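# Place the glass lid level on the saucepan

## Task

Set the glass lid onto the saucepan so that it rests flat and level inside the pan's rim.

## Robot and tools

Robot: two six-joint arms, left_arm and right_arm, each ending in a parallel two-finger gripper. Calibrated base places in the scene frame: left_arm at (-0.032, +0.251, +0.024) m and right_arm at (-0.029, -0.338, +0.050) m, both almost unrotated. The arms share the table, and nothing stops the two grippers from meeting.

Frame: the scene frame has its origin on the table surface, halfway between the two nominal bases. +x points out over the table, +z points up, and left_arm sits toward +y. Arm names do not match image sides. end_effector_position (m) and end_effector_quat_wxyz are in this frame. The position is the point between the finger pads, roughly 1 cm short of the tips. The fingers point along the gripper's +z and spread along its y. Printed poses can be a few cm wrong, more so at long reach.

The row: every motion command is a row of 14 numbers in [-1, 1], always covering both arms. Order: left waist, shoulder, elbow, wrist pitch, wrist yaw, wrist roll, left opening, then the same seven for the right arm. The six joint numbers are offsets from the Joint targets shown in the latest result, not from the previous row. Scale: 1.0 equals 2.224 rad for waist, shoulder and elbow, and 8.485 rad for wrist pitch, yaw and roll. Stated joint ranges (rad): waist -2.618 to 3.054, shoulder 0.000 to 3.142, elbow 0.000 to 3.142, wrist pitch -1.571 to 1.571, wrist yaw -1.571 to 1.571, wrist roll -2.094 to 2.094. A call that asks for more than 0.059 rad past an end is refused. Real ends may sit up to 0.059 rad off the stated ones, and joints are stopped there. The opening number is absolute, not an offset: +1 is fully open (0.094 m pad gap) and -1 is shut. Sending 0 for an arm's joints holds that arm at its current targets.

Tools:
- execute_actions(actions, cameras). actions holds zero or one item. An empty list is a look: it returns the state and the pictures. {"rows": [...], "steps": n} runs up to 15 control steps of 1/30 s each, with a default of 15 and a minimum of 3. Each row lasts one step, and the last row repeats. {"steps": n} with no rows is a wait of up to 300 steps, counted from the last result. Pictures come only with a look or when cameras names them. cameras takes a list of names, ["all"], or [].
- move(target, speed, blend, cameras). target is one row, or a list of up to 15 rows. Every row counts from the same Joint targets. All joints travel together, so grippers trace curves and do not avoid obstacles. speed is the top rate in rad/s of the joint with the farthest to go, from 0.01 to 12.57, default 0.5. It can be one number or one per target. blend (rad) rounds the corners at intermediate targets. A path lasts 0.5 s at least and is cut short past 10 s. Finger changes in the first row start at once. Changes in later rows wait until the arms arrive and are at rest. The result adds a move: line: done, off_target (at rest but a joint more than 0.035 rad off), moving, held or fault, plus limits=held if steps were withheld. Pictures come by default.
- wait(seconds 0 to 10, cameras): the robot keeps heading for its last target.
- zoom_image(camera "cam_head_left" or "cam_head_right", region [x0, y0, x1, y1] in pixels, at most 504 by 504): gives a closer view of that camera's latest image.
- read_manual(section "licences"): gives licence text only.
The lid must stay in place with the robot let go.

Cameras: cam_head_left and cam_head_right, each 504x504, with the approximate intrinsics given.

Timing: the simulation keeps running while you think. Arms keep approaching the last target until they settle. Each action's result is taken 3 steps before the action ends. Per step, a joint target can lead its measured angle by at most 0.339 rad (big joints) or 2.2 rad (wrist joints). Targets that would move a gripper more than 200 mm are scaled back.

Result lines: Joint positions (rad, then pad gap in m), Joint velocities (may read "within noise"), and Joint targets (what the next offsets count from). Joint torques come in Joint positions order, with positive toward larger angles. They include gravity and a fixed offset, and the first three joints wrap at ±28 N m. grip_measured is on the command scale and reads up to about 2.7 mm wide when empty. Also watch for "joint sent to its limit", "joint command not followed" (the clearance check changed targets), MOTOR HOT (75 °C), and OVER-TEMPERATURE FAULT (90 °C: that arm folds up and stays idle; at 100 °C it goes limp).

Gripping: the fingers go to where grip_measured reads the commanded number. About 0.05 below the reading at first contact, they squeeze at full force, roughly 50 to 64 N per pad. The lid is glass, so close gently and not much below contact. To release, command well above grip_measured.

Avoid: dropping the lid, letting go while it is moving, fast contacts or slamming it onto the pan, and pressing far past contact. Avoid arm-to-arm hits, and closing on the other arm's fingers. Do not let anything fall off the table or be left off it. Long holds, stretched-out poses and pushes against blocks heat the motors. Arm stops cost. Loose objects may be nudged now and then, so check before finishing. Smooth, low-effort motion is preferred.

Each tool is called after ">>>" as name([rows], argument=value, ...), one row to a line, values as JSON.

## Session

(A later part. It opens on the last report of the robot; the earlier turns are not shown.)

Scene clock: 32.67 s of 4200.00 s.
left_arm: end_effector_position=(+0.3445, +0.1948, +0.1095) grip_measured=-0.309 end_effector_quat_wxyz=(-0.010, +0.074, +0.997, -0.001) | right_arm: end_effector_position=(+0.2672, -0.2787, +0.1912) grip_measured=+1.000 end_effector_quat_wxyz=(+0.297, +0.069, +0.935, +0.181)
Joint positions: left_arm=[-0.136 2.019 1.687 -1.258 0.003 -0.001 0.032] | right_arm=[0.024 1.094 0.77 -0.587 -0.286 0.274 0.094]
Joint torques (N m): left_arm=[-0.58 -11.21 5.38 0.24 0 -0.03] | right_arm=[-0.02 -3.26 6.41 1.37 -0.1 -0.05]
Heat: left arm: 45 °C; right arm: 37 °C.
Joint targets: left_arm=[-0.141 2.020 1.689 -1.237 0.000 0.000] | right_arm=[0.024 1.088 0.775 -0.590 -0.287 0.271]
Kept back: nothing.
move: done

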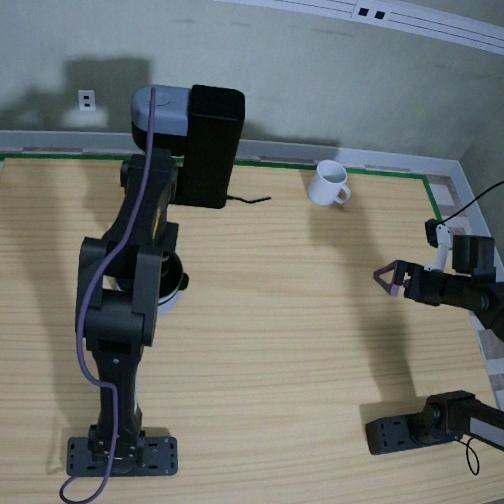

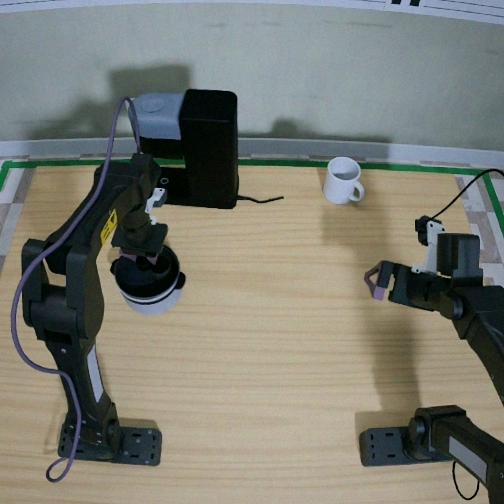

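>>> move(target=[0,0,-0.018,0.0059,0,0,-0.55,0,0,0,0,0,0,1], speed=0.08)

>>> zoom_image(camera="cam_head_right", region=[90, 220, 210, 320])

>>> zoom_image(camera="cam_head_left", region=[90, 220, 210, 320])

Scene clock: 33.77 s of 4200.00 s.
left_arm: end_effector_position=(+0.3430, +0.1944, +0.1061) grip_measured=-0.309 end_effector_quat_wxyz=(-0.012, +0.074, +0.997, -0.002) | right_arm: end_effector_position=(+0.2672, -0.2787, +0.1912) grip_measured=+1.000 end_effector_quat_wxyz=(+0.297, +0.069, +0.935, +0.181)
Joint positions: left_arm=[-0.136 2.018 1.672 -1.248 0.007 0.001 0.032] | right_arm=[0.024 1.094 0.77 -0.587 -0.286 0.274 0.094]
Joint torques (N m): left_arm=[-0.38 -10.99 3.34 0.64 -0.06 -0.02] | right_arm=[-0.01 -3.25 6.39 1.37 -0.1 -0.04]
Heat: left arm: 45 °C; right arm: 37 °C.
Joint targets: left_arm=[-0.141 2.020 1.649 -1.187 0.000 0.000] | right_arm=[0.024 1.088 0.775 -0.590 -0.287 0.271]
Kept back: nothing.
move: off_target (left_arm); left_arm: the wrist pitch is farthest, 0.061 rad from its target

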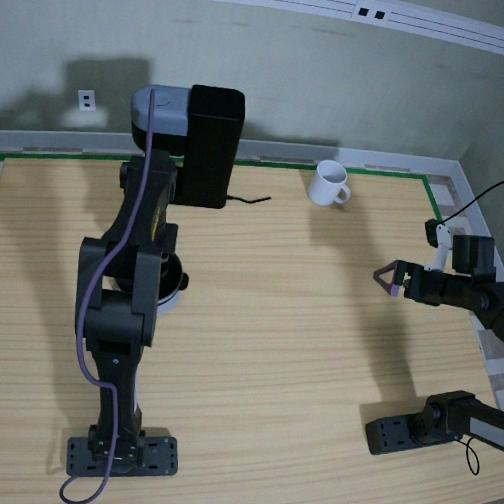

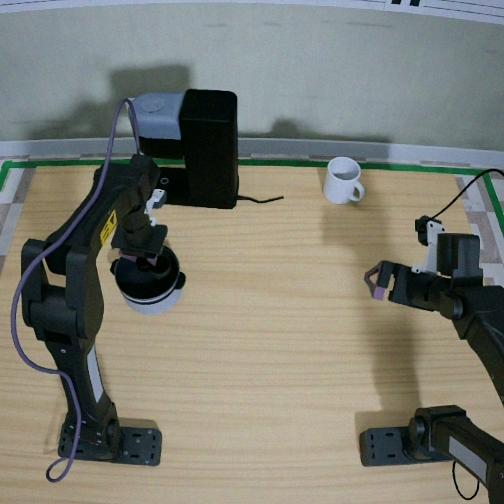

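Scaled by 4.200.

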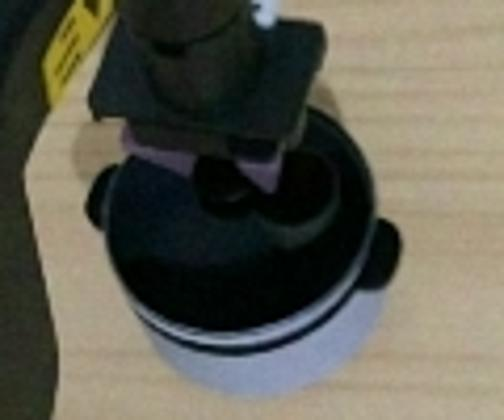

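Scaled by 4.200.

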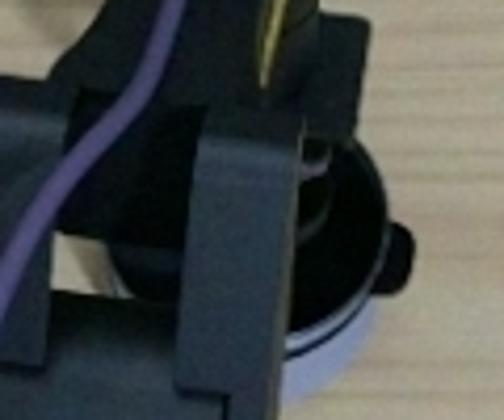

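>>> move(target=[0,0,-0.014,0.001,0,0,-0.55,0,0,0,0,0,0,1], speed=0.08)

>>> zoom_image(camera="cam_head_right", region=[90, 220, 210, 320])

Scene clock: 34.73 s of 4200.00 s.
left_arm: end_effector_position=(+0.3424, +0.1945, +0.1052) grip_measured=-0.308 end_effector_quat_wxyz=(-0.006, +0.074, +0.997, -0.004) | right_arm: end_effector_position=(+0.2672, -0.2787, +0.1912) grip_measured=+1.000 end_effector_quat_wxyz=(+0.297, +0.069, +0.935, +0.181)
Joint positions: left_arm=[-0.135 2.004 1.649 -1.226 0.009 0.001 0.032] | right_arm=[0.024 1.094 0.77 -0.587 -0.286 0.274 0.094]
Joint torques (N m): left_arm=[-0.47 -9.76 2.76 0.53 -0.04 -0.01] | right_arm=[-0.02 -3.28 6.41 1.37 -0.11 -0.05]
Heat: left arm: 44 °C; right arm: 37 °C.
Joint targets: left_arm=[-0.141 2.020 1.618 -1.178 0.000 0.000] | right_arm=[0.024 1.088 0.775 -0.590 -0.287 0.271]
Kept back: nothing.
move: off_target (left_arm); left_arm: the wrist pitch is farthest, 0.048 rad from its target

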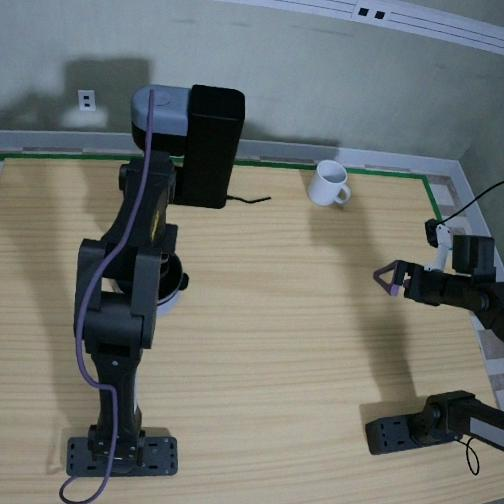

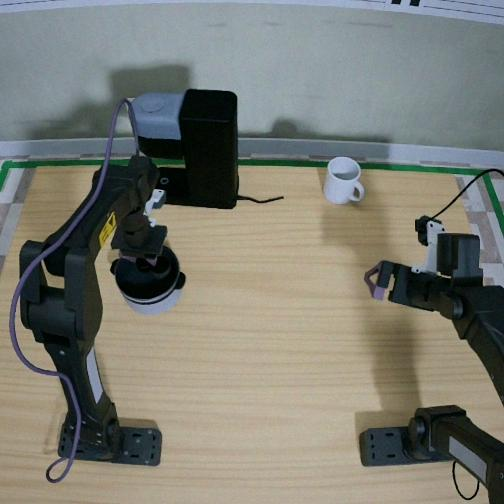

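Scaled by 4.200.

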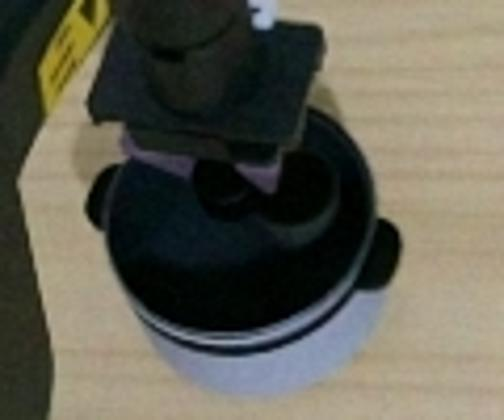

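>>> move([
  [0,0,0.005,0,0,0,-0.2,0,0,0,0,0,0,1],
  [0,0,0.005,0,0,0,0.4,0,0,0,0,0,0,1],
  [0,0.01,0.1,-0.022,0,0,0.4,0,0,0,0,0,0,1],
  [0.3,0.01,0.1,-0.022,0,0,0.4,0,0,0,0,0,0,1],
], speed=[0.1,0.1,0.3,0.6])

>>> zoom_image(camera="cam_head_right", region=[90, 220, 210, 320])

>>> zoom_image(camera="cam_head_left", region=[90, 220, 210, 320])

Scene clock: 38.70 s of 4200.00 s.
left_arm: end_effector_position=(+0.3049, +0.4437, +0.1384) grip_measured=+0.397 end_effector_quat_wxyz=(+0.000, -0.256, +0.967, -0.001) | right_arm: end_effector_position=(+0.2672, -0.2787, +0.1912) grip_measured=+1.000 end_effector_quat_wxyz=(+0.297, +0.069, +0.935, +0.181)
Joint positions: left_arm=[0.531 2.027 1.813 -1.357 0.001 0.001 0.066] | right_arm=[0.024 1.094 0.77 -0.587 -0.286 0.274 0.094]
Joint torques (N m): left_arm=[-0.34 -10.21 7.38 -0.01 0.01 0] | right_arm=[-0.01 -3.26 6.38 1.37 -0.11 -0.04]
Heat: left arm: 43 °C; right arm: 37 °C.
Joint targets: left_arm=[0.527 2.042 1.840 -1.365 0.000 0.000] | right_arm=[0.024 1.088 0.775 -0.590 -0.287 0.271]
Kept back: nothing.
move: done; target 2's new numbers were sent with left_arm's wrist pitch 0.048 rad from that target

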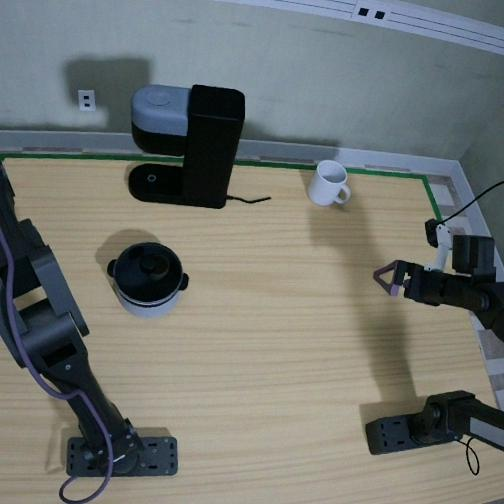

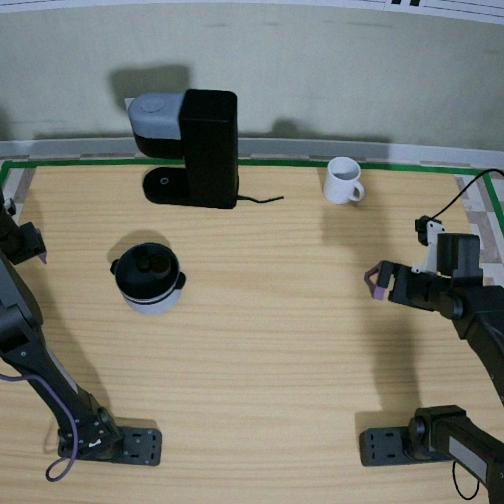

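Scaled by 4.200.

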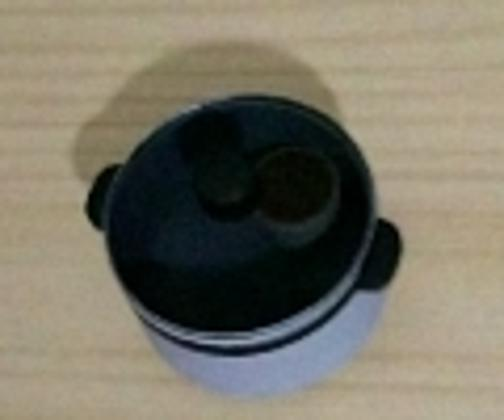

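Scaled by 4.200.

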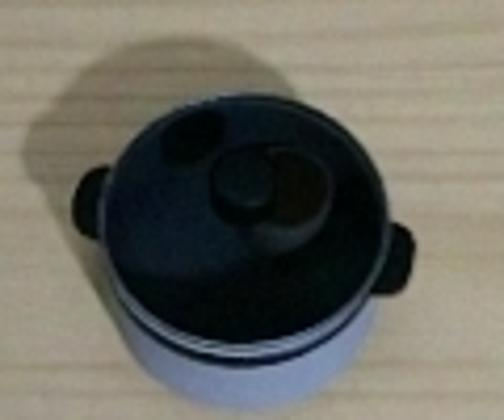

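>>> zoom_image(camera="cam_head_right", region=[105, 235, 195, 320])

>>> zoom_image(camera="cam_head_left", region=[105, 235, 195, 320])

Scaled by 5.600.

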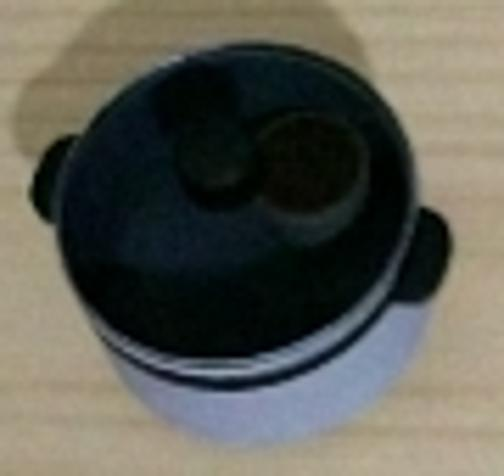

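Scaled by 5.600.

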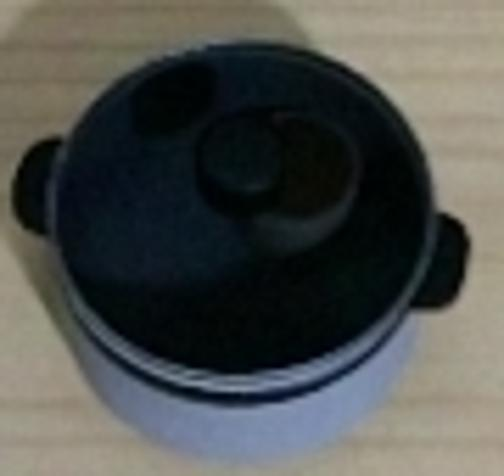

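>>> finished_scene(scene=1)

The scene is finished: the task was done.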